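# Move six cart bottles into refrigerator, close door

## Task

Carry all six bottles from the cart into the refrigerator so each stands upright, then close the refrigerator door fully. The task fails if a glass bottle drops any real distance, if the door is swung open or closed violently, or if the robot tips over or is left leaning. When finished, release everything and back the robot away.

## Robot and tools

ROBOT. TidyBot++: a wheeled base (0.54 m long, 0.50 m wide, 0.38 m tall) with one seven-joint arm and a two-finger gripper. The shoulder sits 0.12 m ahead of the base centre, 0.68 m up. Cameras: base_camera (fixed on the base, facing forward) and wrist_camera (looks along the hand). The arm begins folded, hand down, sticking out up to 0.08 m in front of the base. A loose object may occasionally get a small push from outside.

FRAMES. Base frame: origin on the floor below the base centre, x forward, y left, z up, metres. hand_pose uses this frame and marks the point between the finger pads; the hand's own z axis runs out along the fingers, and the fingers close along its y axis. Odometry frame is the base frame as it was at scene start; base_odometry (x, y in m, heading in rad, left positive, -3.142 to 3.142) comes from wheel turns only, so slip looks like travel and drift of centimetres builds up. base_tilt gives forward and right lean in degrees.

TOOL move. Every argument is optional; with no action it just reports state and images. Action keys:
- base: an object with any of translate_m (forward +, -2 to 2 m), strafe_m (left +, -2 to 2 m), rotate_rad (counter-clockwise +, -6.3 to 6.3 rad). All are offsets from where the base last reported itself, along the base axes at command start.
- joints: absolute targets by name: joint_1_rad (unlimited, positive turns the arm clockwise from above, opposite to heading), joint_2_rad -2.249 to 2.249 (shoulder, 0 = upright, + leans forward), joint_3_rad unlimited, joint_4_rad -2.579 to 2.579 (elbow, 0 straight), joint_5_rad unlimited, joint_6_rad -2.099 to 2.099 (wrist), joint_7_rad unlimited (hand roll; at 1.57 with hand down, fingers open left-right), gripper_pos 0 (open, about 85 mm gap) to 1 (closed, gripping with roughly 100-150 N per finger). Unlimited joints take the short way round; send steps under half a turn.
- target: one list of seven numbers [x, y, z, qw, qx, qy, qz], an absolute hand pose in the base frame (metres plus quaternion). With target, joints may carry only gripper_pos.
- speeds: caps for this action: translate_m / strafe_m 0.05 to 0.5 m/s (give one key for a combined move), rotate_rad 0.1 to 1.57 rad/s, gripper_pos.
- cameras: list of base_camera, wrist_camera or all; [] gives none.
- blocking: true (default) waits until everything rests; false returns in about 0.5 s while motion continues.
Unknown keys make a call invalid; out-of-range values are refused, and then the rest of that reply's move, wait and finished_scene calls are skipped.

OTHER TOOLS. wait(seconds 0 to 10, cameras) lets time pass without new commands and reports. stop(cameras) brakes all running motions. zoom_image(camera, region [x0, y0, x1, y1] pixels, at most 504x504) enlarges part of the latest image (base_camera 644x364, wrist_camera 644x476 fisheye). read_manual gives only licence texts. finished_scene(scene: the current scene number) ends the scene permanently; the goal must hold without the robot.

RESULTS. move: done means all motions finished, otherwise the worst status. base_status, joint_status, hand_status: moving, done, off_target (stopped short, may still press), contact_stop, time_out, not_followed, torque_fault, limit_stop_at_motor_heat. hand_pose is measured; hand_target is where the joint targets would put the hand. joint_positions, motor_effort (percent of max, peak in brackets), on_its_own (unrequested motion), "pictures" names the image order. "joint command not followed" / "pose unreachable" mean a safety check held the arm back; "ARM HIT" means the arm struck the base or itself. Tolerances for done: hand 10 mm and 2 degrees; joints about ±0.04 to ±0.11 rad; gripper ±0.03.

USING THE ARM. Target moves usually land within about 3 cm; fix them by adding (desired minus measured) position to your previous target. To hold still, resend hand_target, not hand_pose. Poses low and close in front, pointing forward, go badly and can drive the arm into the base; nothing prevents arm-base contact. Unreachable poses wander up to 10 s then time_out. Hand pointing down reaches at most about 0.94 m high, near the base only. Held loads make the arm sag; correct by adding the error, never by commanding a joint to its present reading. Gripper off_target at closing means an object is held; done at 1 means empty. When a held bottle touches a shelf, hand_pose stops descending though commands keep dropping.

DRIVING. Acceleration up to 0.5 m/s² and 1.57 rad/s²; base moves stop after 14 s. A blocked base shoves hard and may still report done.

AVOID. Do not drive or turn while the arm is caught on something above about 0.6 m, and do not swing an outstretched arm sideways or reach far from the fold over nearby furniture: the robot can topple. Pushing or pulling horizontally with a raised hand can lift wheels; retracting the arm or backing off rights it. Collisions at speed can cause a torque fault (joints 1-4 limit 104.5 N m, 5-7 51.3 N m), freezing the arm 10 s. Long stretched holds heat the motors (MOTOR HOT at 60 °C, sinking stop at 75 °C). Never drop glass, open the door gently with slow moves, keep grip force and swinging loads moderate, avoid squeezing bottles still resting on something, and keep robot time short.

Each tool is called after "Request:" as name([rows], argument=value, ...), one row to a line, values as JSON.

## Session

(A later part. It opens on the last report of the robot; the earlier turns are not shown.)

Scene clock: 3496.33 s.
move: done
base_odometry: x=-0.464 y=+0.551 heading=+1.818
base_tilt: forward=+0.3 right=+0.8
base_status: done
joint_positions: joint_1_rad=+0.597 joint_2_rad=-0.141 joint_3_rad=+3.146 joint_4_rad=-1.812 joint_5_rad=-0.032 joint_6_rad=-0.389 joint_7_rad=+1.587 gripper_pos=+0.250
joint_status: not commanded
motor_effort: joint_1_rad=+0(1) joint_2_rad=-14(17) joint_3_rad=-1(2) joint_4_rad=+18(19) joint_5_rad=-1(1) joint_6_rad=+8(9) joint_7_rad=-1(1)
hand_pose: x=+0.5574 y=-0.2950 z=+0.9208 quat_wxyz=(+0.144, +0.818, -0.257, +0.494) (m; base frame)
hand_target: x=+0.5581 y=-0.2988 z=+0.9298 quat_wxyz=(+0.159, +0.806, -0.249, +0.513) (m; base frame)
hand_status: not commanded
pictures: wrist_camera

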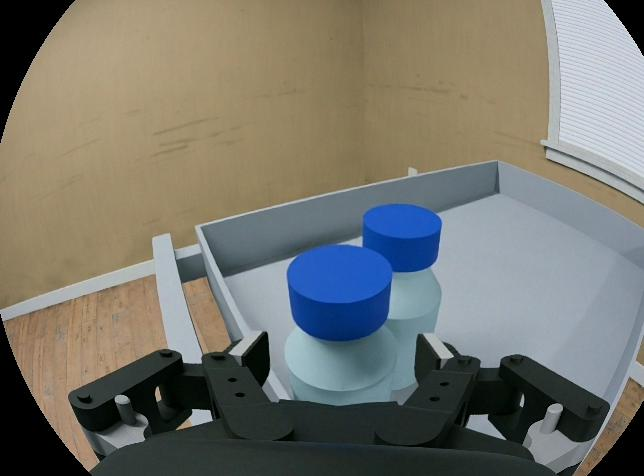

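Request:
move(base={"translate_m": 0.0441, "strafe_m": -0.0275}, speeds={"translate_m": 0.1}, cameras=["wrist_camera"])

Scene clock: 3507.70 s.
move: done
base_odometry: x=-0.448 y=+0.600 heading=+1.818
base_tilt: forward=+0.2 right=+0.9
base_status: done
joint_positions: joint_1_rad=+0.597 joint_2_rad=-0.146 joint_3_rad=+3.146 joint_4_rad=-1.813 joint_5_rad=-0.032 joint_6_rad=-0.388 joint_7_rad=+1.587 gripper_pos=+0.250
joint_status: not commanded
motor_effort: joint_1_rad=+0(1) joint_2_rad=-14(17) joint_3_rad=+0(2) joint_4_rad=+18(19) joint_5_rad=-1(1) joint_6_rad=+8(9) joint_7_rad=+0(1)
hand_pose: x=+0.5565 y=-0.2944 z=+0.9234 quat_wxyz=(+0.145, +0.817, -0.256, +0.497) (m; base frame)
hand_target: x=+0.5581 y=-0.2988 z=+0.9298 quat_wxyz=(+0.159, +0.806, -0.249, +0.513) (m; base frame)
hand_status: not commanded
pictures: wrist_camera

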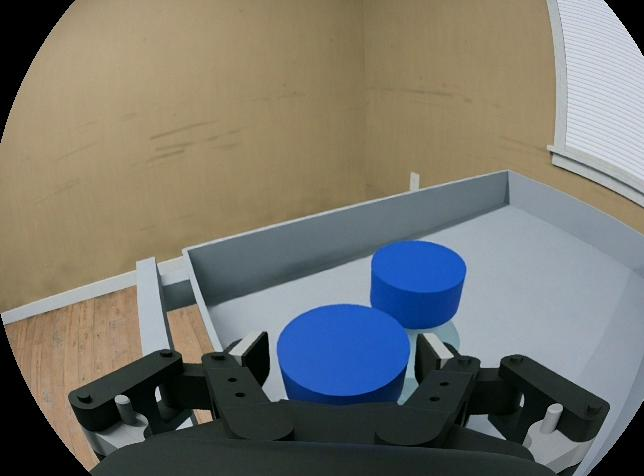

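Request:
move(joints={"gripper_pos": 0.5}, cameras=["wrist_camera"])

Scene clock: 3511.73 s.
move: off_target
base_odometry: x=-0.448 y=+0.600 heading=+1.818
base_tilt: forward=+0.2 right=+0.8
base_status: not commanded
joint_positions: joint_1_rad=+0.597 joint_2_rad=-0.147 joint_3_rad=+3.146 joint_4_rad=-1.813 joint_5_rad=-0.032 joint_6_rad=-0.387 joint_7_rad=+1.587 gripper_pos=+0.434
joint_status: gripper_pos off_target (ended at +0.434, target +0.500)
motor_effort: joint_1_rad=+0(1) joint_2_rad=-13(14) joint_3_rad=-1(2) joint_4_rad=+18(19) joint_5_rad=+0(1) joint_6_rad=+9(9) joint_7_rad=+1(1)
hand_pose: x=+0.5565 y=-0.2944 z=+0.9238 quat_wxyz=(+0.145, +0.816, -0.256, +0.497) (m; base frame)
hand_target: x=+0.5581 y=-0.2988 z=+0.9298 quat_wxyz=(+0.159, +0.806, -0.249, +0.513) (m; base frame)
hand_status: not commanded
pictures: wrist_camera

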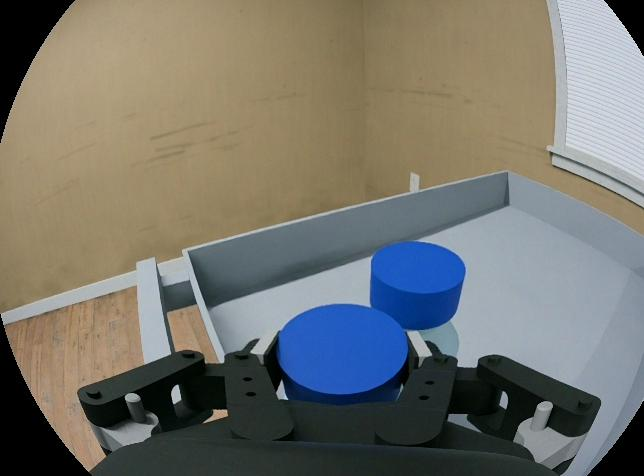

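Request:
move(joints={"joint_2_rad": -0.16, "joint_4_rad": -1.72, "joint_6_rad": -0.44}, cameras=["wrist_camera"])

Scene clock: 3532.67 s.
move: done
base_odometry: x=-0.448 y=+0.600 heading=+1.818
base_tilt: forward=+0.2 right=+0.8
base_status: not commanded
joint_positions: joint_1_rad=+0.597 joint_2_rad=-0.143 joint_3_rad=+3.146 joint_4_rad=-1.756 joint_5_rad=-0.032 joint_6_rad=-0.413 joint_7_rad=+1.587 gripper_pos=+0.434
joint_status: all done
motor_effort: joint_1_rad=+1(1) joint_2_rad=-18(20) joint_3_rad=+1(1) joint_4_rad=+23(25) joint_5_rad=+0(1) joint_6_rad=+13(13) joint_7_rad=+0(1)
hand_pose: x=+0.5621 y=-0.2980 z=+0.9483 quat_wxyz=(+0.148, +0.810, -0.254, +0.508) (m; base frame)
hand_target: x=+0.5575 y=-0.2984 z=+0.9710 quat_wxyz=(+0.160, +0.804, -0.249, +0.516) (m; base frame)
hand_status: not commanded
pictures: wrist_camera

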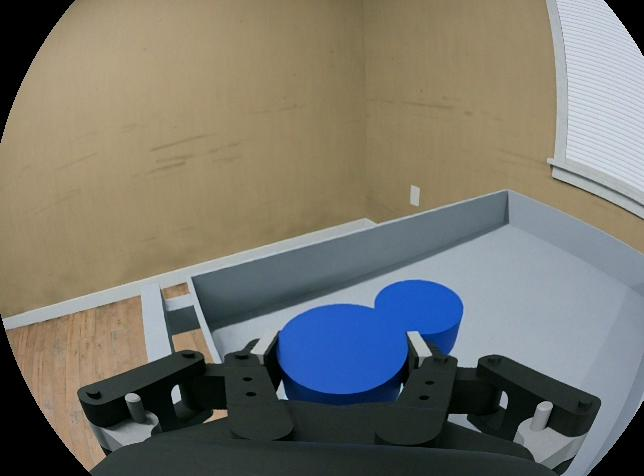

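Request:
move(base={"translate_m": -0.0255, "strafe_m": 0.0159}, speeds={"translate_m": 0.1}, joints={"joint_2_rad": -0.14, "joint_4_rad": -1.52, "joint_6_rad": -0.64, "gripper_pos": 0.6}, cameras=["wrist_camera"])

Scene clock: 3574.13 s.
move: off_target
base_odometry: x=-0.457 y=+0.572 heading=+1.818
base_tilt: forward=+0.2 right=+0.9
base_status: done
joint_positions: joint_1_rad=+0.597 joint_2_rad=-0.137 joint_3_rad=+3.146 joint_4_rad=-1.551 joint_5_rad=-0.032 joint_6_rad=-0.577 joint_7_rad=+1.587 gripper_pos=+0.434
joint_status: gripper_pos off_target (ended at +0.434, target +0.600); the others done
motor_effort: joint_1_rad=+0(1) joint_2_rad=-18(22) joint_3_rad=+0(1) joint_4_rad=+23(24) joint_5_rad=-1(1) joint_6_rad=+12(13) joint_7_rad=-1(1)
hand_pose: x=+0.5656 y=-0.2988 z=+1.0212 quat_wxyz=(+0.151, +0.801, -0.248, +0.523) (m; base frame)
hand_target: x=+0.5575 y=-0.2984 z=+1.0229 quat_wxyz=(+0.157, +0.809, -0.250, +0.508) (m; base frame)
hand_status: not commanded
pictures: wrist_camera

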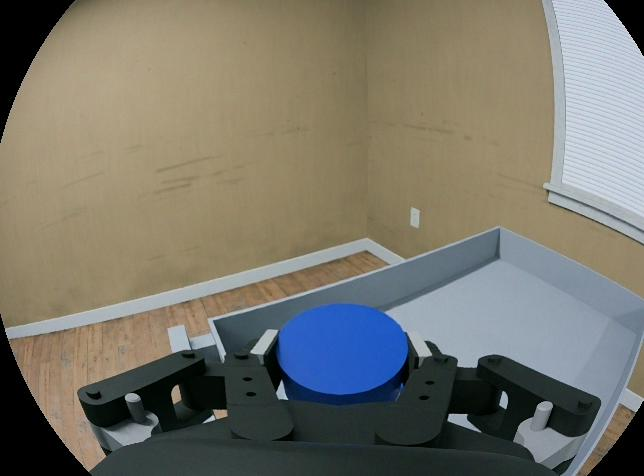

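Request:
move(base={"translate_m": -0.1153, "strafe_m": 0.0827}, speeds={"translate_m": 0.2}, joints={"joint_2_rad": -0.078, "joint_4_rad": -1.21, "joint_6_rad": -0.94}, cameras=["wrist_camera"])

Request:
move(base={"rotate_rad": 1.579}, speeds={"rotate_rad": 0.8}, joints={"joint_1_rad": 0.35}, cameras=["wrist_camera", "base_camera"])

Scene clock: 3582.87 s.
move: done
base_odometry: x=-0.510 y=+0.439 heading=+1.818
base_tilt: forward=+0.2 right=+0.9
base_status: done
joint_positions: joint_1_rad=+0.597 joint_2_rad=-0.079 joint_3_rad=+3.146 joint_4_rad=-1.240 joint_5_rad=-0.032 joint_6_rad=-0.877 joint_7_rad=+1.587 gripper_pos=+0.434
joint_status: all done
motor_effort: joint_1_rad=+0(2) joint_2_rad=-19(22) joint_3_rad=-1(3) joint_4_rad=+21(24) joint_5_rad=-1(1) joint_6_rad=+11(13) joint_7_rad=+0(1)
hand_pose: x=+0.5636 y=-0.2946 z=+1.0862 quat_wxyz=(+0.144, +0.815, -0.248, +0.504) (m; base frame)
hand_target: x=+0.5529 y=-0.2952 z=+1.0853 quat_wxyz=(+0.151, +0.822, -0.254, +0.487) (m; base frame)
hand_status: not commanded
pictures: wrist_camera

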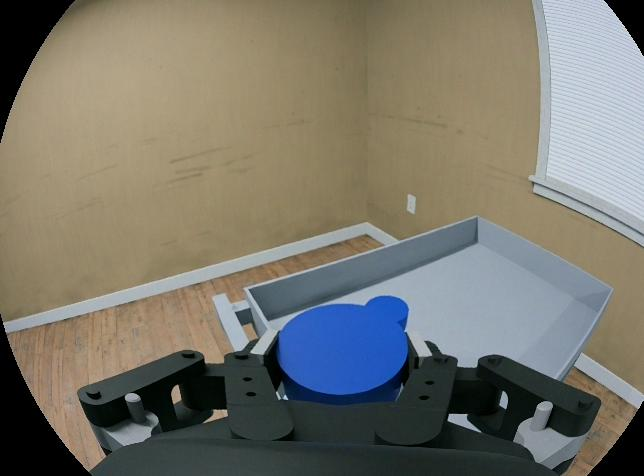

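Scene clock: 3585.63 s.
move: done
base_odometry: x=-0.510 y=+0.439 heading=-2.887
base_tilt: forward=+0.2 right=+0.8
base_status: done
joint_positions: joint_1_rad=+0.353 joint_2_rad=-0.074 joint_3_rad=+3.142 joint_4_rad=-1.240 joint_5_rad=-0.032 joint_6_rad=-0.878 joint_7_rad=+1.587 gripper_pos=+0.434
joint_status: all done
motor_effort: joint_1_rad=+0(4) joint_2_rad=-19(21) joint_3_rad=+0(4) joint_4_rad=+21(22) joint_5_rad=-1(3) joint_6_rad=+12(12) joint_7_rad=+0(1)
hand_pose: x=+0.6241 y=-0.1766 z=+1.0831 quat_wxyz=(+0.080, +0.841, -0.145, +0.515) (m; base frame)
hand_target: x=+0.6124 y=-0.1787 z=+1.0853 quat_wxyz=(+0.089, +0.847, -0.150, +0.502) (m; base frame)
hand_status: not commanded
pictures: base_camera, wrist_camera

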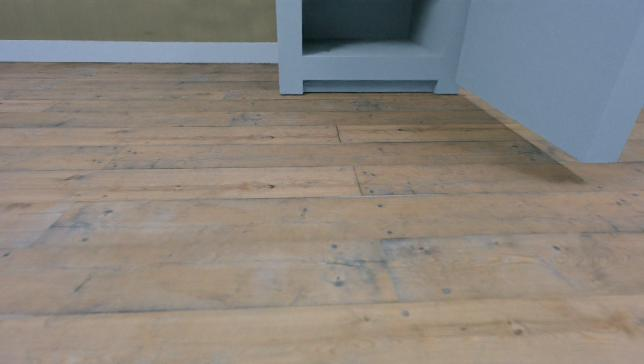

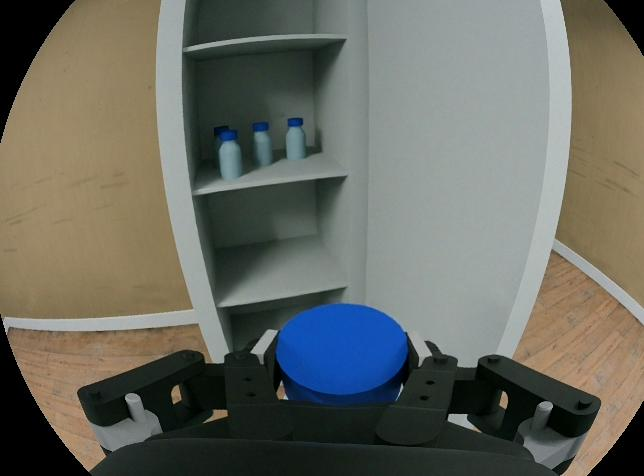

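Request:
move(base={"translate_m": 0.5913, "strafe_m": -0.2093}, speeds={"translate_m": 0.4}, cameras=["wrist_camera", "base_camera"])

Scene clock: 3595.70 s.
move: done
base_odometry: x=-1.135 y=+0.493 heading=-2.886
base_tilt: forward=+0.2 right=+0.9
base_status: done
joint_positions: joint_1_rad=+0.353 joint_2_rad=-0.067 joint_3_rad=+3.142 joint_4_rad=-1.240 joint_5_rad=-0.032 joint_6_rad=-0.882 joint_7_rad=+1.587 gripper_pos=+0.434
joint_status: not commanded
motor_effort: joint_1_rad=+0(1) joint_2_rad=-20(22) joint_3_rad=-1(1) joint_4_rad=+21(22) joint_5_rad=-1(1) joint_6_rad=+12(13) joint_7_rad=+0(1)
hand_pose: x=+0.6262 y=-0.1774 z=+1.0789 quat_wxyz=(+0.079, +0.843, -0.146, +0.511) (m; base frame)
hand_target: x=+0.6124 y=-0.1787 z=+1.0853 quat_wxyz=(+0.089, +0.847, -0.150, +0.502) (m; base frame)
hand_status: not commanded
pictures: base_camera, wrist_camera

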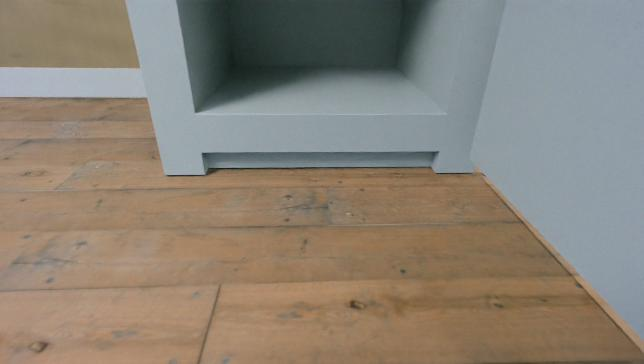

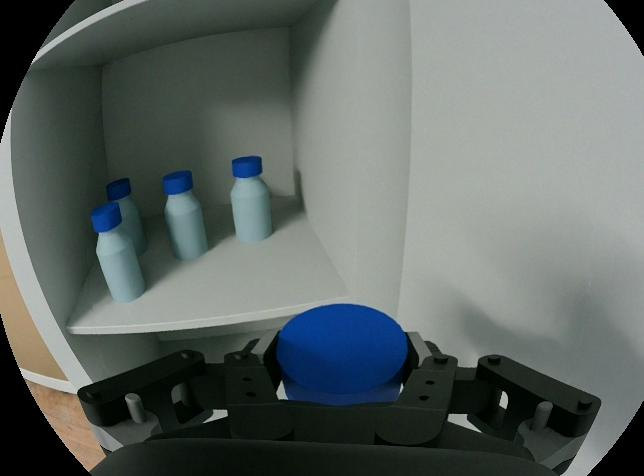

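Request:
move(base={"translate_m": 0.345, "strafe_m": 0.008}, speeds={"translate_m": 0.25}, cameras=["wrist_camera"])

Scene clock: 3628.23 s.
move: done
base_odometry: x=-1.467 y=+0.398 heading=-2.886
base_tilt: forward=+0.2 right=+0.9
base_status: done
joint_positions: joint_1_rad=+0.353 joint_2_rad=-0.065 joint_3_rad=+3.142 joint_4_rad=-1.240 joint_5_rad=-0.032 joint_6_rad=-0.883 joint_7_rad=+1.587 gripper_pos=+0.434
joint_status: not commanded
motor_effort: joint_1_rad=+0(1) joint_2_rad=-20(22) joint_3_rad=+0(1) joint_4_rad=+21(22) joint_5_rad=-1(2) joint_6_rad=+11(13) joint_7_rad=+0(1)
hand_pose: x=+0.6269 y=-0.1777 z=+1.0774 quat_wxyz=(+0.079, +0.844, -0.146, +0.510) (m; base frame)
hand_target: x=+0.6124 y=-0.1787 z=+1.0853 quat_wxyz=(+0.089, +0.847, -0.150, +0.502) (m; base frame)
hand_status: not commanded
pictures: wrist_camera

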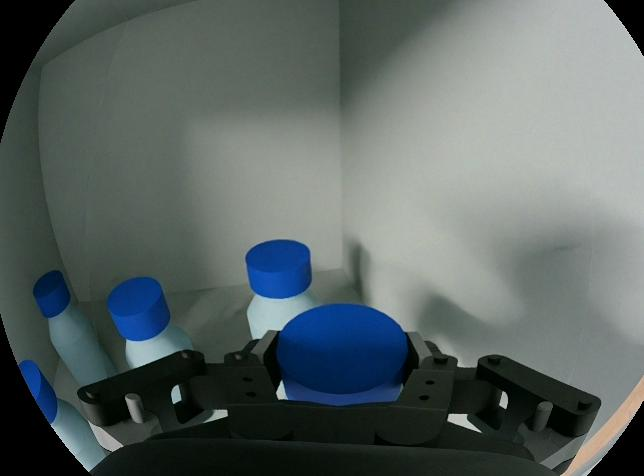

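Request:
move(joints={"joint_2_rad": -0.10, "joint_4_rad": -1.30, "joint_6_rad": -0.80}, cameras=[])

Request:
move(joints={"joint_2_rad": -0.12, "joint_4_rad": -1.38, "joint_6_rad": -0.67}, cameras=[])

Request:
move(joints={"joint_2_rad": -0.124, "joint_4_rad": -1.41, "joint_6_rad": -0.645}, cameras=[])

Request:
move(joints={"joint_2_rad": -0.128, "joint_4_rad": -1.44, "joint_6_rad": -0.631}, cameras=["wrist_camera"])

Scene clock: 3639.13 s.
move: done
base_odometry: x=-1.467 y=+0.398 heading=-2.886
base_tilt: forward=+0.2 right=+0.9
base_status: not commanded
joint_positions: joint_1_rad=+0.353 joint_2_rad=-0.066 joint_3_rad=+3.142 joint_4_rad=-1.303 joint_5_rad=-0.032 joint_6_rad=-0.861 joint_7_rad=+1.587 gripper_pos=+0.434
joint_status: all done
motor_effort: joint_1_rad=+0(0) joint_2_rad=-20(21) joint_3_rad=-1(1) joint_4_rad=+21(23) joint_5_rad=-1(1) joint_6_rad=+11(12) joint_7_rad=+0(1)
hand_pose: x=+0.6270 y=-0.1778 z=+1.0485 quat_wxyz=(+0.076, +0.854, -0.148, +0.493) (m; base frame)
hand_target: x=+0.6211 y=-0.1819 z=+1.0848 quat_wxyz=(+0.094, +0.829, -0.147, +0.532) (m; base frame)
hand_status: not commanded
pictures: none
No camera images: "cameras" was empty.

Scene clock: 3639.97 s.
move: done
base_odometry: x=-1.467 y=+0.398 heading=-2.886
base_tilt: forward=+0.2 right=+0.9
base_status: not commanded
joint_positions: joint_1_rad=+0.353 joint_2_rad=-0.076 joint_3_rad=+3.142 joint_4_rad=-1.377 joint_5_rad=-0.032 joint_6_rad=-0.765 joint_7_rad=+1.587 gripper_pos=+0.434
joint_status: all done
motor_effort: joint_1_rad=+0(0) joint_2_rad=-20(21) joint_3_rad=+0(1) joint_4_rad=+22(23) joint_5_rad=-1(1) joint_6_rad=+13(13) joint_7_rad=+0(1)
hand_pose: x=+0.6331 y=-0.1808 z=+1.0376 quat_wxyz=(+0.079, +0.846, -0.148, +0.507) (m; base frame)
hand_target: x=+0.6271 y=-0.1840 z=+1.0862 quat_wxyz=(+0.099, +0.809, -0.143, +0.561) (m; base frame)
hand_status: not commanded
pictures: none
No camera images: "cameras" was empty.

Scene clock: 3640.60 s.
move: done
base_odometry: x=-1.467 y=+0.398 heading=-2.886
base_tilt: forward=+0.2 right=+0.9
base_status: not commanded
joint_positions: joint_1_rad=+0.353 joint_2_rad=-0.087 joint_3_rad=+3.142 joint_4_rad=-1.401 joint_5_rad=-0.032 joint_6_rad=-0.736 joint_7_rad=+1.587 gripper_pos=+0.434
joint_status: all done
motor_effort: joint_1_rad=+0(1) joint_2_rad=-19(20) joint_3_rad=+0(1) joint_4_rad=+22(22) joint_5_rad=-1(1) joint_6_rad=+11(12) joint_7_rad=+0(0)
hand_pose: x=+0.6320 y=-0.1806 z=+1.0375 quat_wxyz=(+0.080, +0.842, -0.148, +0.513) (m; base frame)
hand_target: x=+0.6276 y=-0.1843 z=+1.0779 quat_wxyz=(+0.099, +0.810, -0.143, +0.560) (m; base frame)
hand_status: not commanded
pictures: none
No camera images: "cameras" was empty.

Scene clock: 3641.23 s.
move: done
base_odometry: x=-1.467 y=+0.398 heading=-2.886
base_tilt: forward=+0.2 right=+0.9
base_status: not commanded
joint_positions: joint_1_rad=+0.353 joint_2_rad=-0.098 joint_3_rad=+3.142 joint_4_rad=-1.422 joint_5_rad=-0.032 joint_6_rad=-0.712 joint_7_rad=+1.587 gripper_pos=+0.434
joint_status: all done
motor_effort: joint_1_rad=+1(1) joint_2_rad=-18(19) joint_3_rad=+0(1) joint_4_rad=+20(21) joint_5_rad=+0(1) joint_6_rad=+9(11) joint_7_rad=+0(1)
hand_pose: x=+0.6302 y=-0.1801 z=+1.0377 quat_wxyz=(+0.081, +0.838, -0.148, +0.519) (m; base frame)
hand_target: x=+0.6269 y=-0.1840 z=+1.0663 quat_wxyz=(+0.098, +0.813, -0.144, +0.555) (m; base frame)
hand_status: not commanded
pictures: wrist_camera

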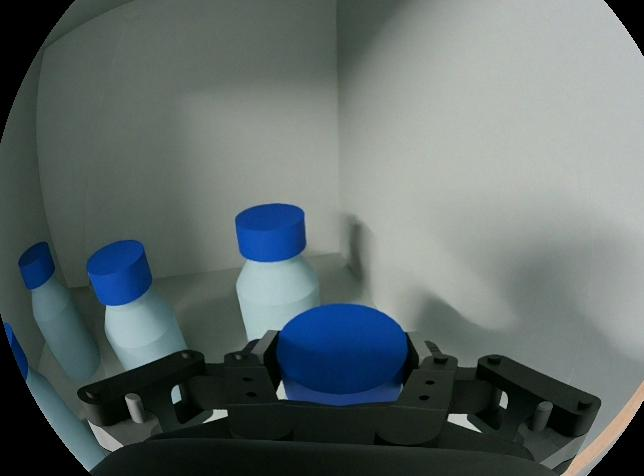

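Request:
move(joints={"gripper_pos": 0.05}, cameras=["wrist_camera"])

Scene clock: 3648.50 s.
move: done
base_odometry: x=-1.467 y=+0.398 heading=-2.886
base_tilt: forward=+0.2 right=+0.8
base_status: not commanded
joint_positions: joint_1_rad=+0.353 joint_2_rad=-0.111 joint_3_rad=+3.142 joint_4_rad=-1.423 joint_5_rad=-0.032 joint_6_rad=-0.699 joint_7_rad=+1.587 gripper_pos=+0.050
joint_status: all done
motor_effort: joint_1_rad=+0(1) joint_2_rad=-15(18) joint_3_rad=-1(1) joint_4_rad=+18(21) joint_5_rad=-1(1) joint_6_rad=+8(10) joint_7_rad=+0(1)
hand_pose: x=+0.6272 y=-0.1791 z=+1.0483 quat_wxyz=(+0.083, +0.831, -0.146, +0.530) (m; base frame)
hand_target: x=+0.6269 y=-0.1840 z=+1.0663 quat_wxyz=(+0.098, +0.813, -0.144, +0.555) (m; base frame)
hand_status: not commanded
pictures: wrist_camera

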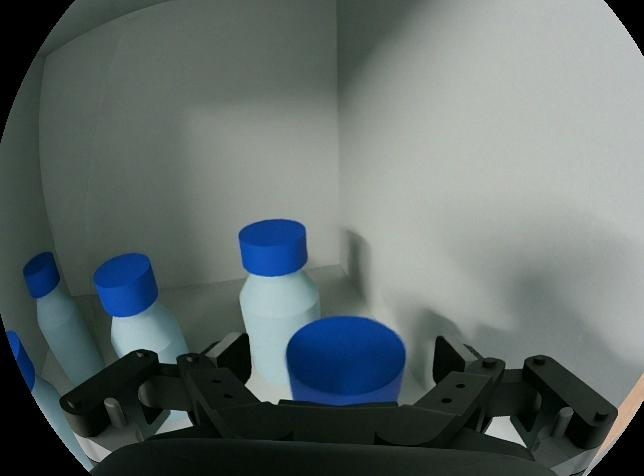

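Request:
move(base={"translate_m": -0.345, "strafe_m": 0.06}, speeds={"translate_m": 0.3}, cameras=["wrist_camera"])

Scene clock: 3673.73 s.
move: done
base_odometry: x=-1.118 y=+0.427 heading=-2.886
base_tilt: forward=+0.2 right=+0.8
base_status: done
joint_positions: joint_1_rad=+0.353 joint_2_rad=-0.124 joint_3_rad=+3.142 joint_4_rad=-1.423 joint_5_rad=-0.032 joint_6_rad=-0.698 joint_7_rad=+1.587 gripper_pos=+0.050
joint_status: not commanded
motor_effort: joint_1_rad=+0(2) joint_2_rad=-15(20) joint_3_rad=+0(2) joint_4_rad=+18(19) joint_5_rad=-1(2) joint_6_rad=+8(9) joint_7_rad=+0(1)
hand_pose: x=+0.6229 y=-0.1776 z=+1.0554 quat_wxyz=(+0.084, +0.828, -0.146, +0.535) (m; base frame)
hand_target: x=+0.6269 y=-0.1840 z=+1.0663 quat_wxyz=(+0.098, +0.813, -0.144, +0.555) (m; base frame)
hand_status: not commanded
pictures: wrist_camera

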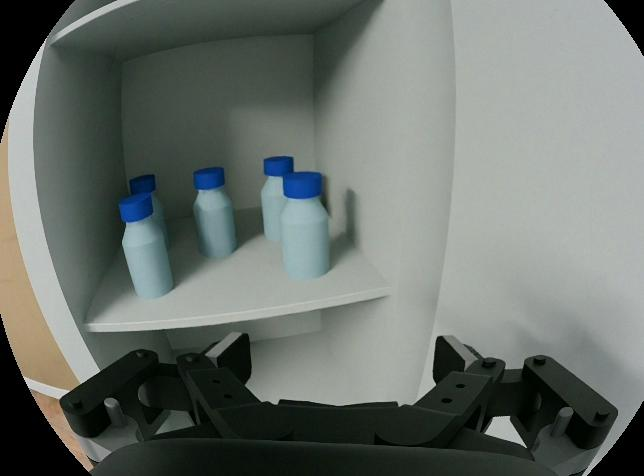

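Request:
move(base={"translate_m": -0.6978, "strafe_m": 0.0699}, joints={"gripper_pos": 0.25}, cameras=["base_camera"])

Request:
move(base={"rotate_rad": -1.579}, speeds={"rotate_rad": 0.8}, joints={"joint_1_rad": 0.6}, cameras=["wrist_camera"])

Scene clock: 3693.80 s.
move: done
base_odometry: x=-0.425 y=+0.535 heading=-2.886
base_tilt: forward=+0.2 right=+0.8
base_status: done
joint_positions: joint_1_rad=+0.353 joint_2_rad=-0.128 joint_3_rad=+3.142 joint_4_rad=-1.423 joint_5_rad=-0.032 joint_6_rad=-0.697 joint_7_rad=+1.587 gripper_pos=+0.250
joint_status: all done
motor_effort: joint_1_rad=+0(1) joint_2_rad=-15(18) joint_3_rad=+0(1) joint_4_rad=+18(18) joint_5_rad=-1(1) joint_6_rad=+8(9) joint_7_rad=+0(1)
hand_pose: x=+0.6216 y=-0.1771 z=+1.0576 quat_wxyz=(+0.085, +0.827, -0.145, +0.537) (m; base frame)
hand_target: x=+0.6269 y=-0.1840 z=+1.0663 quat_wxyz=(+0.098, +0.813, -0.144, +0.555) (m; base frame)
hand_status: not commanded
pictures: base_camera

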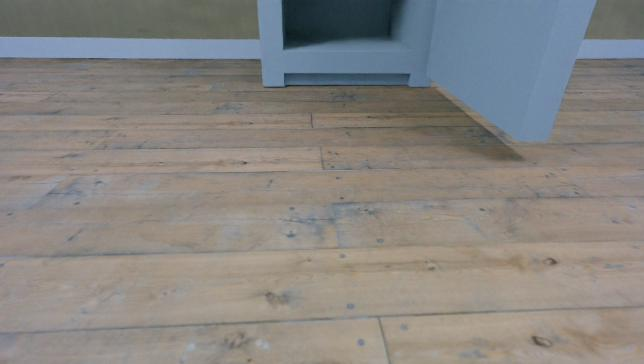

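Scene clock: 3696.57 s.
move: done
base_odometry: x=-0.425 y=+0.535 heading=+1.819
base_tilt: forward=+0.2 right=+0.8
base_status: done
joint_positions: joint_1_rad=+0.592 joint_2_rad=-0.128 joint_3_rad=+3.142 joint_4_rad=-1.423 joint_5_rad=-0.032 joint_6_rad=-0.697 joint_7_rad=+1.587 gripper_pos=+0.250
joint_status: all done
motor_effort: joint_1_rad=+0(3) joint_2_rad=-14(16) joint_3_rad=+0(3) joint_4_rad=+18(18) joint_5_rad=+0(2) joint_6_rad=+8(9) joint_7_rad=+0(1)
hand_pose: x=+0.5653 y=-0.2913 z=+1.0576 quat_wxyz=(+0.148, +0.803, -0.243, +0.523) (m; base frame)
hand_target: x=+0.5656 y=-0.3039 z=+1.0663 quat_wxyz=(+0.167, +0.789, -0.244, +0.539) (m; base frame)
hand_status: not commanded
pictures: wrist_camera

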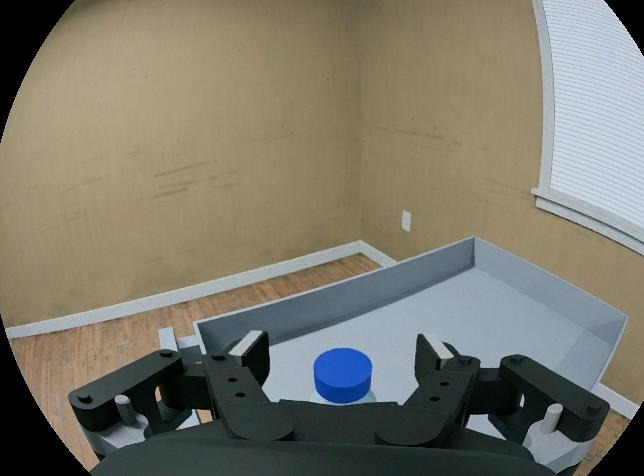

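Request:
move(joints={"joint_2_rad": -0.151, "joint_4_rad": -1.838, "joint_6_rad": -0.32}, cameras=["wrist_camera"])

Scene clock: 3710.53 s.
move: done
base_odometry: x=-0.425 y=+0.535 heading=+1.819
base_tilt: forward=+0.2 right=+0.9
base_status: not commanded
joint_positions: joint_1_rad=+0.592 joint_2_rad=-0.130 joint_3_rad=+3.142 joint_4_rad=-1.811 joint_5_rad=-0.032 joint_6_rad=-0.393 joint_7_rad=+1.587 gripper_pos=+0.250
joint_status: all done
motor_effort: joint_1_rad=+0(0) joint_2_rad=-15(16) joint_3_rad=+0(1) joint_4_rad=+18(20) joint_5_rad=+0(1) joint_6_rad=+8(9) joint_7_rad=+0(1)
hand_pose: x=+0.5620 y=-0.2921 z=+0.9143 quat_wxyz=(+0.140, +0.823, -0.254, +0.489) (m; base frame)
hand_target: x=+0.5581 y=-0.2988 z=+0.9298 quat_wxyz=(+0.159, +0.806, -0.249, +0.513) (m; base frame)
hand_status: not commanded
pictures: wrist_camera

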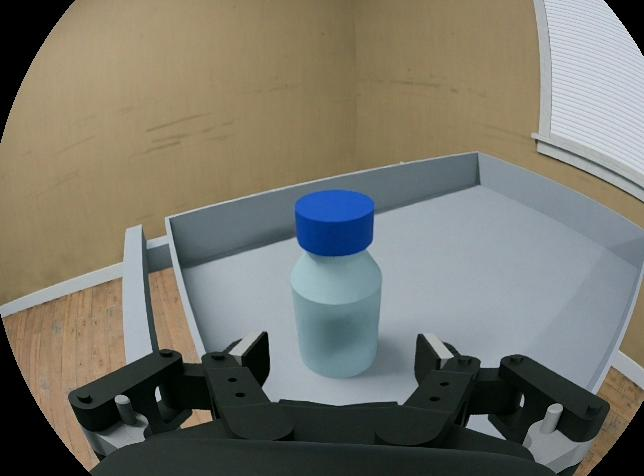

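Request:
move(base={"translate_m": 0.1069, "strafe_m": -0.061}, speeds={"translate_m": 0.12}, cameras=["wrist_camera"])

Scene clock: 3722.73 s.
move: done
base_odometry: x=-0.392 y=+0.654 heading=+1.818
base_tilt: forward=+0.1 right=+0.8
base_status: done
joint_positions: joint_1_rad=+0.592 joint_2_rad=-0.142 joint_3_rad=+3.142 joint_4_rad=-1.812 joint_5_rad=-0.032 joint_6_rad=-0.389 joint_7_rad=+1.587 gripper_pos=+0.250
joint_status: not commanded
motor_effort: joint_1_rad=+0(1) joint_2_rad=-14(17) joint_3_rad=+0(1) joint_4_rad=+18(19) joint_5_rad=-1(1) joint_6_rad=+8(9) joint_7_rad=+0(1)
hand_pose: x=+0.5600 y=-0.2908 z=+0.9212 quat_wxyz=(+0.142, +0.819, -0.253, +0.495) (m; base frame)
hand_target: x=+0.5581 y=-0.2988 z=+0.9298 quat_wxyz=(+0.159, +0.806, -0.249, +0.513) (m; base frame)
hand_status: not commanded
pictures: wrist_camera

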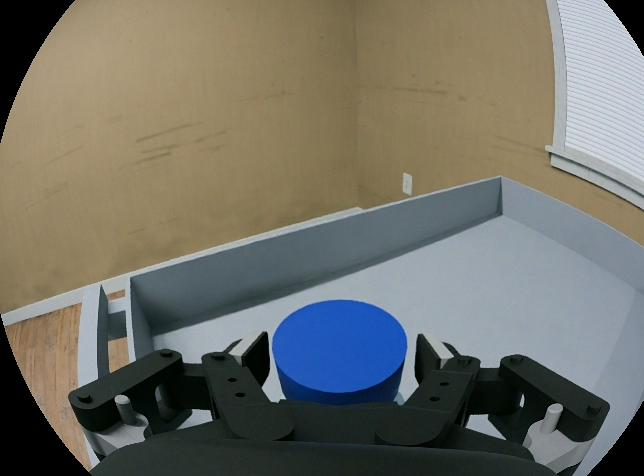

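Request:
move(joints={"gripper_pos": 0.5}, cameras=["wrist_camera"])

Scene clock: 3727.37 s.
move: off_target
base_odometry: x=-0.392 y=+0.654 heading=+1.818
base_tilt: forward=+0.1 right=+0.8
base_status: not commanded
joint_positions: joint_1_rad=+0.592 joint_2_rad=-0.142 joint_3_rad=+3.142 joint_4_rad=-1.813 joint_5_rad=-0.032 joint_6_rad=-0.388 joint_7_rad=+1.587 gripper_pos=+0.433
joint_status: gripper_pos off_target (ended at +0.433, target +0.500)
motor_effort: joint_1_rad=+0(1) joint_2_rad=-14(14) joint_3_rad=+0(1) joint_4_rad=+18(19) joint_5_rad=-1(1) joint_6_rad=+8(9) joint_7_rad=+0(1)
hand_pose: x=+0.5600 y=-0.2908 z=+0.9216 quat_wxyz=(+0.142, +0.819, -0.253, +0.496) (m; base frame)
hand_target: x=+0.5581 y=-0.2988 z=+0.9298 quat_wxyz=(+0.159, +0.806, -0.249, +0.513) (m; base frame)
hand_status: not commanded
pictures: wrist_camera

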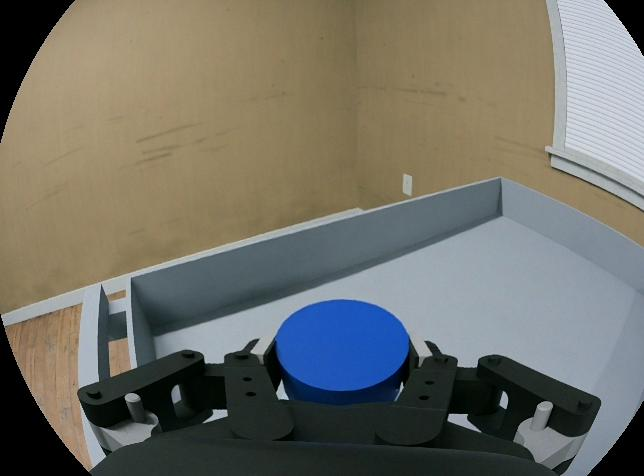

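Request:
move(joints={"joint_2_rad": -0.155, "joint_4_rad": -1.72, "joint_6_rad": -0.44}, cameras=[])

Request:
move(joints={"joint_2_rad": -0.14, "joint_4_rad": -1.52, "joint_6_rad": -0.64, "gripper_pos": 0.6}, cameras=["wrist_camera"])

Scene clock: 3739.07 s.
move: done
base_odometry: x=-0.392 y=+0.654 heading=+1.818
base_tilt: forward=+0.2 right=+0.9
base_status: not commanded
joint_positions: joint_1_rad=+0.592 joint_2_rad=-0.141 joint_3_rad=+3.142 joint_4_rad=-1.742 joint_5_rad=-0.032 joint_6_rad=-0.408 joint_7_rad=+1.587 gripper_pos=+0.433
joint_status: all done
motor_effort: joint_1_rad=+0(0) joint_2_rad=-18(19) joint_3_rad=-1(1) joint_4_rad=+22(23) joint_5_rad=+0(1) joint_6_rad=+11(12) joint_7_rad=+0(1)
hand_pose: x=+0.5673 y=-0.2955 z=+0.9569 quat_wxyz=(+0.148, +0.806, -0.248, +0.516) (m; base frame)
hand_target: x=+0.5587 y=-0.2992 z=+0.9684 quat_wxyz=(+0.159, +0.805, -0.249, +0.514) (m; base frame)
hand_status: not commanded
pictures: none
No camera images: "cameras" was empty.

Scene clock: 3740.47 s.
move: off_target
base_odometry: x=-0.392 y=+0.654 heading=+1.818
base_tilt: forward=+0.1 right=+0.8
base_status: not commanded
joint_positions: joint_1_rad=+0.592 joint_2_rad=-0.141 joint_3_rad=+3.142 joint_4_rad=-1.545 joint_5_rad=-0.032 joint_6_rad=-0.572 joint_7_rad=+1.587 gripper_pos=+0.433
joint_status: gripper_pos off_target (ended at +0.433, target +0.600); the others done
motor_effort: joint_1_rad=+0(0) joint_2_rad=-17(19) joint_3_rad=-1(1) joint_4_rad=+21(23) joint_5_rad=+0(1) joint_6_rad=+11(12) joint_7_rad=+0(1)
hand_pose: x=+0.5681 y=-0.2943 z=+1.0284 quat_wxyz=(+0.151, +0.798, -0.243, +0.530) (m; base frame)
hand_target: x=+0.5575 y=-0.2984 z=+1.0229 quat_wxyz=(+0.157, +0.809, -0.250, +0.508) (m; base frame)
hand_status: not commanded
pictures: wrist_camera

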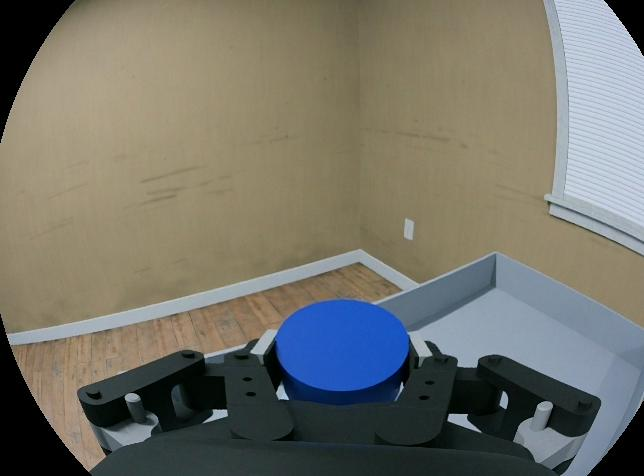

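Request:
move(base={"translate_m": -0.1763, "strafe_m": 0.1352}, speeds={"translate_m": 0.25}, joints={"joint_2_rad": -0.078, "joint_4_rad": -1.21, "joint_6_rad": -0.94}, cameras=[])

Request:
move(base={"rotate_rad": 1.579}, speeds={"rotate_rad": 0.8}, joints={"joint_1_rad": 0.1}, cameras=["wrist_camera", "base_camera"])

Scene clock: 3749.63 s.
move: done
base_odometry: x=-0.480 y=+0.450 heading=+1.818
base_tilt: forward=+0.2 right=+0.8
base_status: done
joint_positions: joint_1_rad=+0.592 joint_2_rad=-0.085 joint_3_rad=+3.142 joint_4_rad=-1.234 joint_5_rad=-0.032 joint_6_rad=-0.873 joint_7_rad=+1.587 gripper_pos=+0.433
joint_status: all done
motor_effort: joint_1_rad=+0(1) joint_2_rad=-18(21) joint_3_rad=-1(2) joint_4_rad=+20(23) joint_5_rad=-1(1) joint_6_rad=+11(12) joint_7_rad=+0(1)
hand_pose: x=+0.5643 y=-0.2894 z=+1.0945 quat_wxyz=(+0.144, +0.811, -0.243, +0.512) (m; base frame)
hand_target: x=+0.5529 y=-0.2952 z=+1.0853 quat_wxyz=(+0.151, +0.822, -0.254, +0.487) (m; base frame)
hand_status: not commanded
pictures: none
No camera images: "cameras" was empty.

Scene clock: 3752.40 s.
move: done
base_odometry: x=-0.480 y=+0.450 heading=-2.887
base_tilt: forward=+0.2 right=+0.8
base_status: done
joint_positions: joint_1_rad=+0.105 joint_2_rad=-0.077 joint_3_rad=+3.142 joint_4_rad=-1.234 joint_5_rad=-0.032 joint_6_rad=-0.874 joint_7_rad=+1.587 gripper_pos=+0.433
joint_status: all done
motor_effort: joint_1_rad=+0(3) joint_2_rad=-18(21) joint_3_rad=-1(4) joint_4_rad=+20(21) joint_5_rad=+0(3) joint_6_rad=+11(11) joint_7_rad=-1(1)
hand_pose: x=+0.6515 y=-0.0474 z=+1.0894 quat_wxyz=(+0.016, +0.849, -0.040, +0.527) (m; base frame)
hand_target: x=+0.6413 y=-0.0511 z=+1.0853 quat_wxyz=(+0.025, +0.859, -0.043, +0.509) (m; base frame)
hand_status: not commanded
pictures: base_camera, wrist_camera

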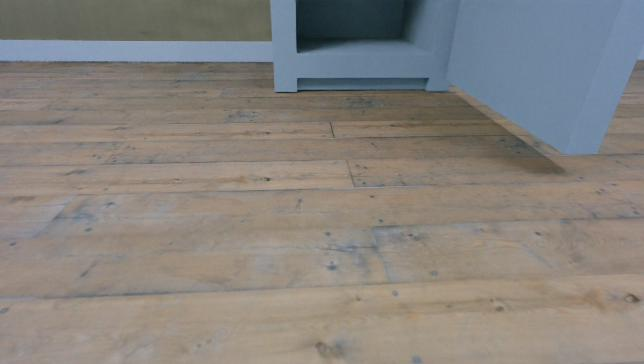

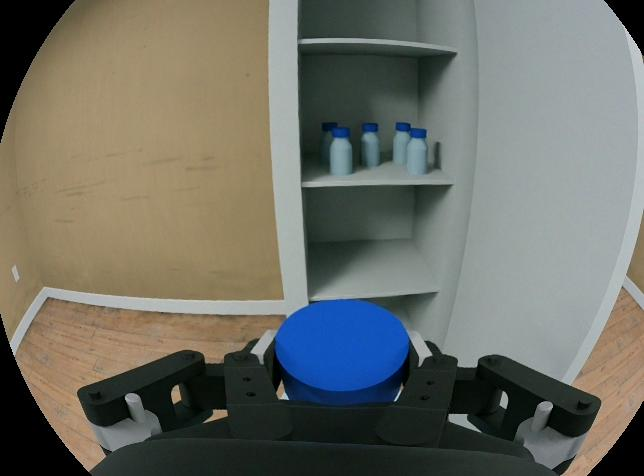

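Request:
move(base={"translate_m": 0.6231, "strafe_m": -0.2062}, speeds={"translate_m": 0.4}, cameras=["wrist_camera"])

Scene clock: 3759.43 s.
move: done
base_odometry: x=-1.135 y=+0.493 heading=-2.887
base_tilt: forward=+0.1 right=+0.9
base_status: done
joint_positions: joint_1_rad=+0.105 joint_2_rad=-0.072 joint_3_rad=+3.142 joint_4_rad=-1.234 joint_5_rad=-0.032 joint_6_rad=-0.877 joint_7_rad=+1.587 gripper_pos=+0.433
joint_status: not commanded
motor_effort: joint_1_rad=+0(1) joint_2_rad=-19(21) joint_3_rad=+0(1) joint_4_rad=+20(21) joint_5_rad=+0(1) joint_6_rad=+11(12) joint_7_rad=+0(1)
hand_pose: x=+0.6530 y=-0.0476 z=+1.0864 quat_wxyz=(+0.016, +0.851, -0.040, +0.524) (m; base frame)
hand_target: x=+0.6413 y=-0.0511 z=+1.0853 quat_wxyz=(+0.025, +0.859, -0.043, +0.509) (m; base frame)
hand_status: not commanded
pictures: wrist_camera

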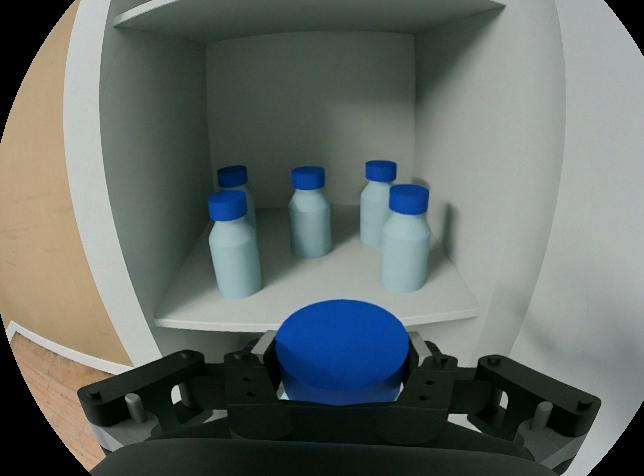

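Request:
move(base={"translate_m": 0.318, "strafe_m": 0.01}, speeds={"translate_m": 0.25}, cameras=["wrist_camera"])

Scene clock: 3775.97 s.
move: done
base_odometry: x=-1.441 y=+0.403 heading=-2.887
base_tilt: forward=+0.2 right=+0.8
base_status: done
joint_positions: joint_1_rad=+0.105 joint_2_rad=-0.069 joint_3_rad=+3.142 joint_4_rad=-1.233 joint_5_rad=-0.032 joint_6_rad=-0.878 joint_7_rad=+1.587 gripper_pos=+0.433
joint_status: not commanded
motor_effort: joint_1_rad=+0(1) joint_2_rad=-19(21) joint_3_rad=-1(2) joint_4_rad=+20(21) joint_5_rad=-1(1) joint_6_rad=+11(12) joint_7_rad=+0(1)
hand_pose: x=+0.6540 y=-0.0477 z=+1.0846 quat_wxyz=(+0.016, +0.852, -0.040, +0.522) (m; base frame)
hand_target: x=+0.6413 y=-0.0511 z=+1.0853 quat_wxyz=(+0.025, +0.859, -0.043, +0.509) (m; base frame)
hand_status: not commanded
pictures: wrist_camera

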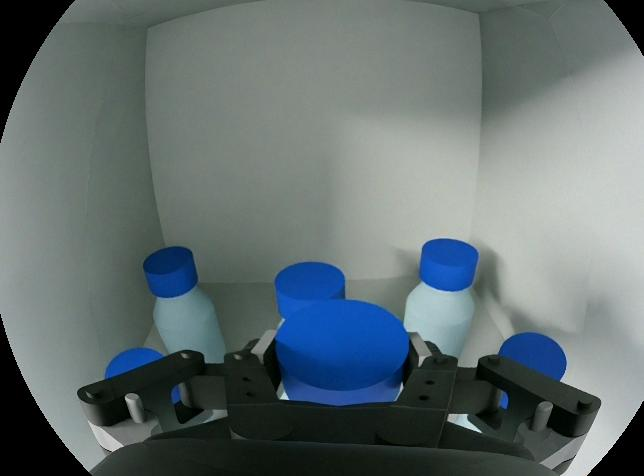

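Request:
move(joints={"joint_2_rad": -0.10, "joint_4_rad": -1.30, "joint_6_rad": -0.80}, cameras=[])

Request:
move(joints={"joint_2_rad": -0.12, "joint_4_rad": -1.38, "joint_6_rad": -0.67}, cameras=["wrist_camera"])

Request:
move(joints={"joint_2_rad": -0.124, "joint_4_rad": -1.41, "joint_6_rad": -0.645}, cameras=[])

Request:
move(joints={"joint_2_rad": -0.128, "joint_4_rad": -1.44, "joint_6_rad": -0.631}, cameras=["wrist_camera"])

Scene clock: 3789.47 s.
move: done
base_odometry: x=-1.441 y=+0.403 heading=-2.887
base_tilt: forward=+0.2 right=+0.8
base_status: not commanded
joint_positions: joint_1_rad=+0.105 joint_2_rad=-0.071 joint_3_rad=+3.142 joint_4_rad=-1.297 joint_5_rad=-0.032 joint_6_rad=-0.856 joint_7_rad=+1.587 gripper_pos=+0.433
joint_status: all done
motor_effort: joint_1_rad=+0(0) joint_2_rad=-18(20) joint_3_rad=-1(1) joint_4_rad=+20(22) joint_5_rad=-1(1) joint_6_rad=+11(11) joint_7_rad=+0(1)
hand_pose: x=+0.6543 y=-0.0479 z=+1.0560 quat_wxyz=(+0.015, +0.862, -0.042, +0.506) (m; base frame)
hand_target: x=+0.6505 y=-0.0520 z=+1.0848 quat_wxyz=(+0.027, +0.840, -0.042, +0.540) (m; base frame)
hand_status: not commanded
pictures: none
No camera images: "cameras" was empty.

Scene clock: 3790.30 s.
move: done
base_odometry: x=-1.441 y=+0.403 heading=-2.887
base_tilt: forward=+0.1 right=+0.9
base_status: not commanded
joint_positions: joint_1_rad=+0.105 joint_2_rad=-0.082 joint_3_rad=+3.142 joint_4_rad=-1.372 joint_5_rad=-0.032 joint_6_rad=-0.759 joint_7_rad=+1.587 gripper_pos=+0.433
joint_status: all done
motor_effort: joint_1_rad=+0(0) joint_2_rad=-18(20) joint_3_rad=+0(1) joint_4_rad=+21(22) joint_5_rad=-1(1) joint_6_rad=+10(11) joint_7_rad=+0(1)
hand_pose: x=+0.6607 y=-0.0492 z=+1.0456 quat_wxyz=(+0.016, +0.853, -0.042, +0.520) (m; base frame)
hand_target: x=+0.6568 y=-0.0526 z=+1.0862 quat_wxyz=(+0.028, +0.821, -0.041, +0.569) (m; base frame)
hand_status: not commanded
pictures: wrist_camera

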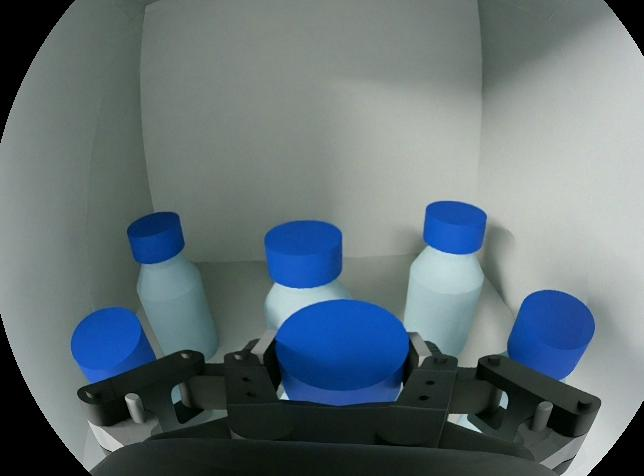

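Scene clock: 3790.97 s.
move: done
base_odometry: x=-1.441 y=+0.403 heading=-2.887
base_tilt: forward=+0.2 right=+0.9
base_status: not commanded
joint_positions: joint_1_rad=+0.105 joint_2_rad=-0.087 joint_3_rad=+3.142 joint_4_rad=-1.402 joint_5_rad=-0.032 joint_6_rad=-0.733 joint_7_rad=+1.587 gripper_pos=+0.433
joint_status: all done
motor_effort: joint_1_rad=+0(0) joint_2_rad=-18(20) joint_3_rad=+0(1) joint_4_rad=+21(22) joint_5_rad=+0(1) joint_6_rad=+11(12) joint_7_rad=+0(1)
hand_pose: x=+0.6608 y=-0.0494 z=+1.0377 quat_wxyz=(+0.016, +0.853, -0.043, +0.520) (m; base frame)
hand_target: x=+0.6574 y=-0.0527 z=+1.0779 quat_wxyz=(+0.028, +0.821, -0.041, +0.568) (m; base frame)
hand_status: not commanded
pictures: none
No camera images: "cameras" was empty.

Scene clock: 3791.60 s.
move: done
base_odometry: x=-1.441 y=+0.403 heading=-2.887
base_tilt: forward=+0.2 right=+0.8
base_status: not commanded
joint_positions: joint_1_rad=+0.105 joint_2_rad=-0.096 joint_3_rad=+3.142 joint_4_rad=-1.424 joint_5_rad=-0.032 joint_6_rad=-0.712 joint_7_rad=+1.587 gripper_pos=+0.433
joint_status: all done
motor_effort: joint_1_rad=+0(1) joint_2_rad=-18(19) joint_3_rad=-1(1) joint_4_rad=+21(21) joint_5_rad=-1(1) joint_6_rad=+10(11) joint_7_rad=+0(1)
hand_pose: x=+0.6593 y=-0.0494 z=+1.0357 quat_wxyz=(+0.017, +0.851, -0.043, +0.523) (m; base frame)
hand_target: x=+0.6566 y=-0.0526 z=+1.0664 quat_wxyz=(+0.028, +0.825, -0.041, +0.563) (m; base frame)
hand_status: not commanded
pictures: wrist_camera

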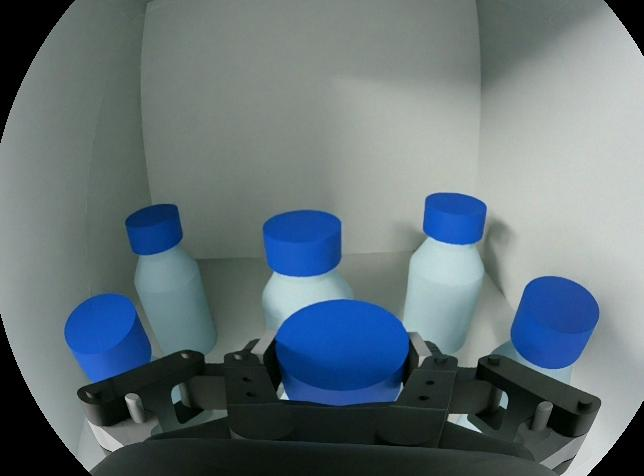

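Request:
move(joints={"joint_2_rad": -0.130, "joint_4_rad": -1.455, "joint_6_rad": -0.625}, cameras=[])

Scene clock: 3797.33 s.
move: done
base_odometry: x=-1.441 y=+0.403 heading=-2.887
base_tilt: forward=+0.2 right=+0.9
base_status: not commanded
joint_positions: joint_1_rad=+0.105 joint_2_rad=-0.101 joint_3_rad=+3.142 joint_4_rad=-1.434 joint_5_rad=-0.032 joint_6_rad=-0.700 joint_7_rad=+1.587 gripper_pos=+0.433
joint_status: all done
motor_effort: joint_1_rad=+0(1) joint_2_rad=-17(17) joint_3_rad=-1(1) joint_4_rad=+20(20) joint_5_rad=+0(1) joint_6_rad=+9(10) joint_7_rad=+0(1)
hand_pose: x=+0.6583 y=-0.0494 z=+1.0358 quat_wxyz=(+0.017, +0.849, -0.043, +0.526) (m; base frame)
hand_target: x=+0.6560 y=-0.0525 z=+1.0602 quat_wxyz=(+0.028, +0.827, -0.041, +0.560) (m; base frame)
hand_status: not commanded
pictures: none
No camera images: "cameras" was empty.

Request:
move(joints={"gripper_pos": 0.1}, cameras=["wrist_camera"])

Scene clock: 3806.03 s.
move: done
base_odometry: x=-1.441 y=+0.403 heading=-2.887
base_tilt: forward=+0.2 right=+0.9
base_status: not commanded
joint_positions: joint_1_rad=+0.105 joint_2_rad=-0.112 joint_3_rad=+3.142 joint_4_rad=-1.435 joint_5_rad=-0.032 joint_6_rad=-0.693 joint_7_rad=+1.587 gripper_pos=+0.100
joint_status: all done
motor_effort: joint_1_rad=+0(0) joint_2_rad=-15(18) joint_3_rad=+0(1) joint_4_rad=+18(21) joint_5_rad=+0(1) joint_6_rad=+8(10) joint_7_rad=+0(1)
hand_pose: x=+0.6554 y=-0.0491 z=+1.0432 quat_wxyz=(+0.017, +0.845, -0.043, +0.533) (m; base frame)
hand_target: x=+0.6560 y=-0.0525 z=+1.0602 quat_wxyz=(+0.028, +0.827, -0.041, +0.560) (m; base frame)
hand_status: not commanded
pictures: wrist_camera

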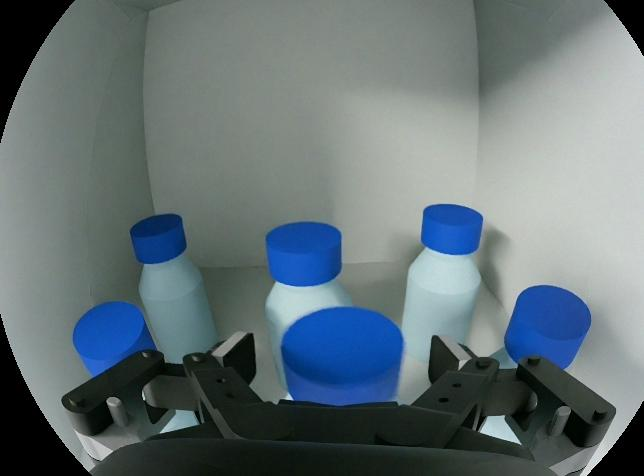

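Request:
move(base={"translate_m": -0.318, "strafe_m": 0.017}, speeds={"translate_m": 0.3}, cameras=["wrist_camera"])

Scene clock: 4148.10 s.
move: done
base_odometry: x=-1.128 y=+0.466 heading=-2.887
base_tilt: forward=+0.2 right=+0.8
base_status: done
joint_positions: joint_1_rad=+0.105 joint_2_rad=-0.126 joint_3_rad=+3.142 joint_4_rad=-1.435 joint_5_rad=-0.032 joint_6_rad=-0.692 joint_7_rad=+1.587 gripper_pos=+0.100
joint_status: not commanded
motor_effort: joint_1_rad=+0(2) joint_2_rad=-15(20) joint_3_rad=-1(3) joint_4_rad=+18(19) joint_5_rad=-1(2) joint_6_rad=+8(9) joint_7_rad=+0(1)
hand_pose: x=+0.6504 y=-0.0486 z=+1.0512 quat_wxyz=(+0.018, +0.840, -0.042, +0.540) (m; base frame)
hand_target: x=+0.6560 y=-0.0525 z=+1.0602 quat_wxyz=(+0.028, +0.827, -0.041, +0.560) (m; base frame)
hand_status: not commanded
pictures: wrist_camera

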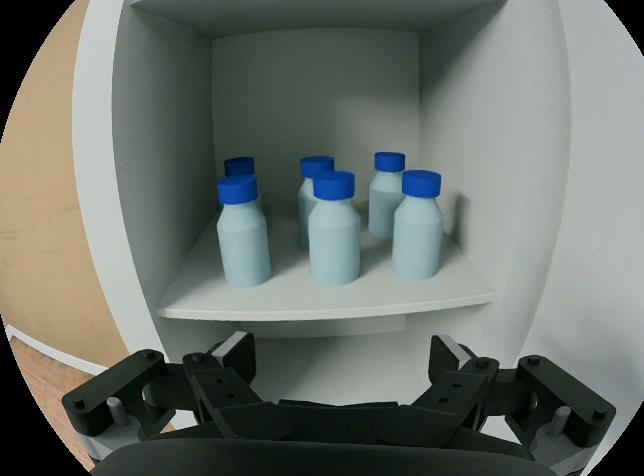

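Request:
move()

Scene clock: 4185.67 s.
base_odometry: x=-1.128 y=+0.466 heading=-2.887
base_tilt: forward=+0.1 right=+0.9
base_status: done
joint_positions: joint_1_rad=+0.105 joint_2_rad=-0.126 joint_3_rad=+3.142 joint_4_rad=-1.435 joint_5_rad=-0.032 joint_6_rad=-0.692 joint_7_rad=+1.587 gripper_pos=+0.100
joint_status: not commanded
motor_effort: joint_1_rad=+0(2) joint_2_rad=-14(20) joint_3_rad=-1(3) joint_4_rad=+18(19) joint_5_rad=+0(2) joint_6_rad=+8(9) joint_7_rad=+0(1)
hand_pose: x=+0.6504 y=-0.0486 z=+1.0512 quat_wxyz=(+0.018, +0.840, -0.042, +0.540) (m; base frame)
hand_target: x=+0.6560 y=-0.0525 z=+1.0602 quat_wxyz=(+0.028, +0.827, -0.041, +0.560) (m; base frame)
hand_status: not commanded
pictures: base_camera, wrist_camera

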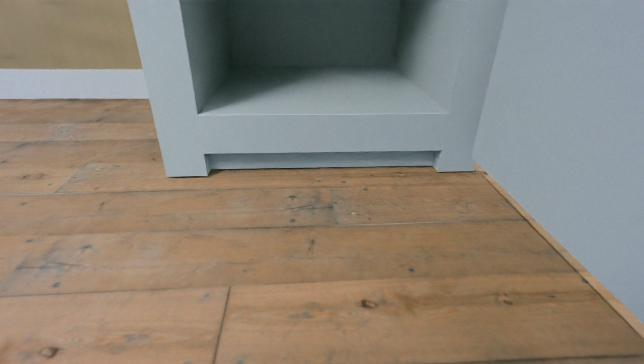

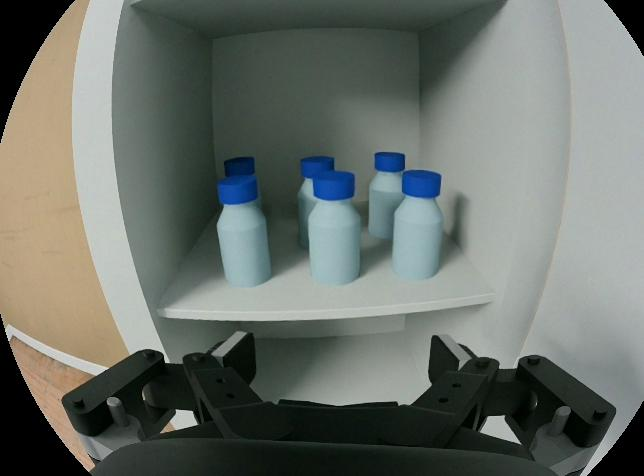

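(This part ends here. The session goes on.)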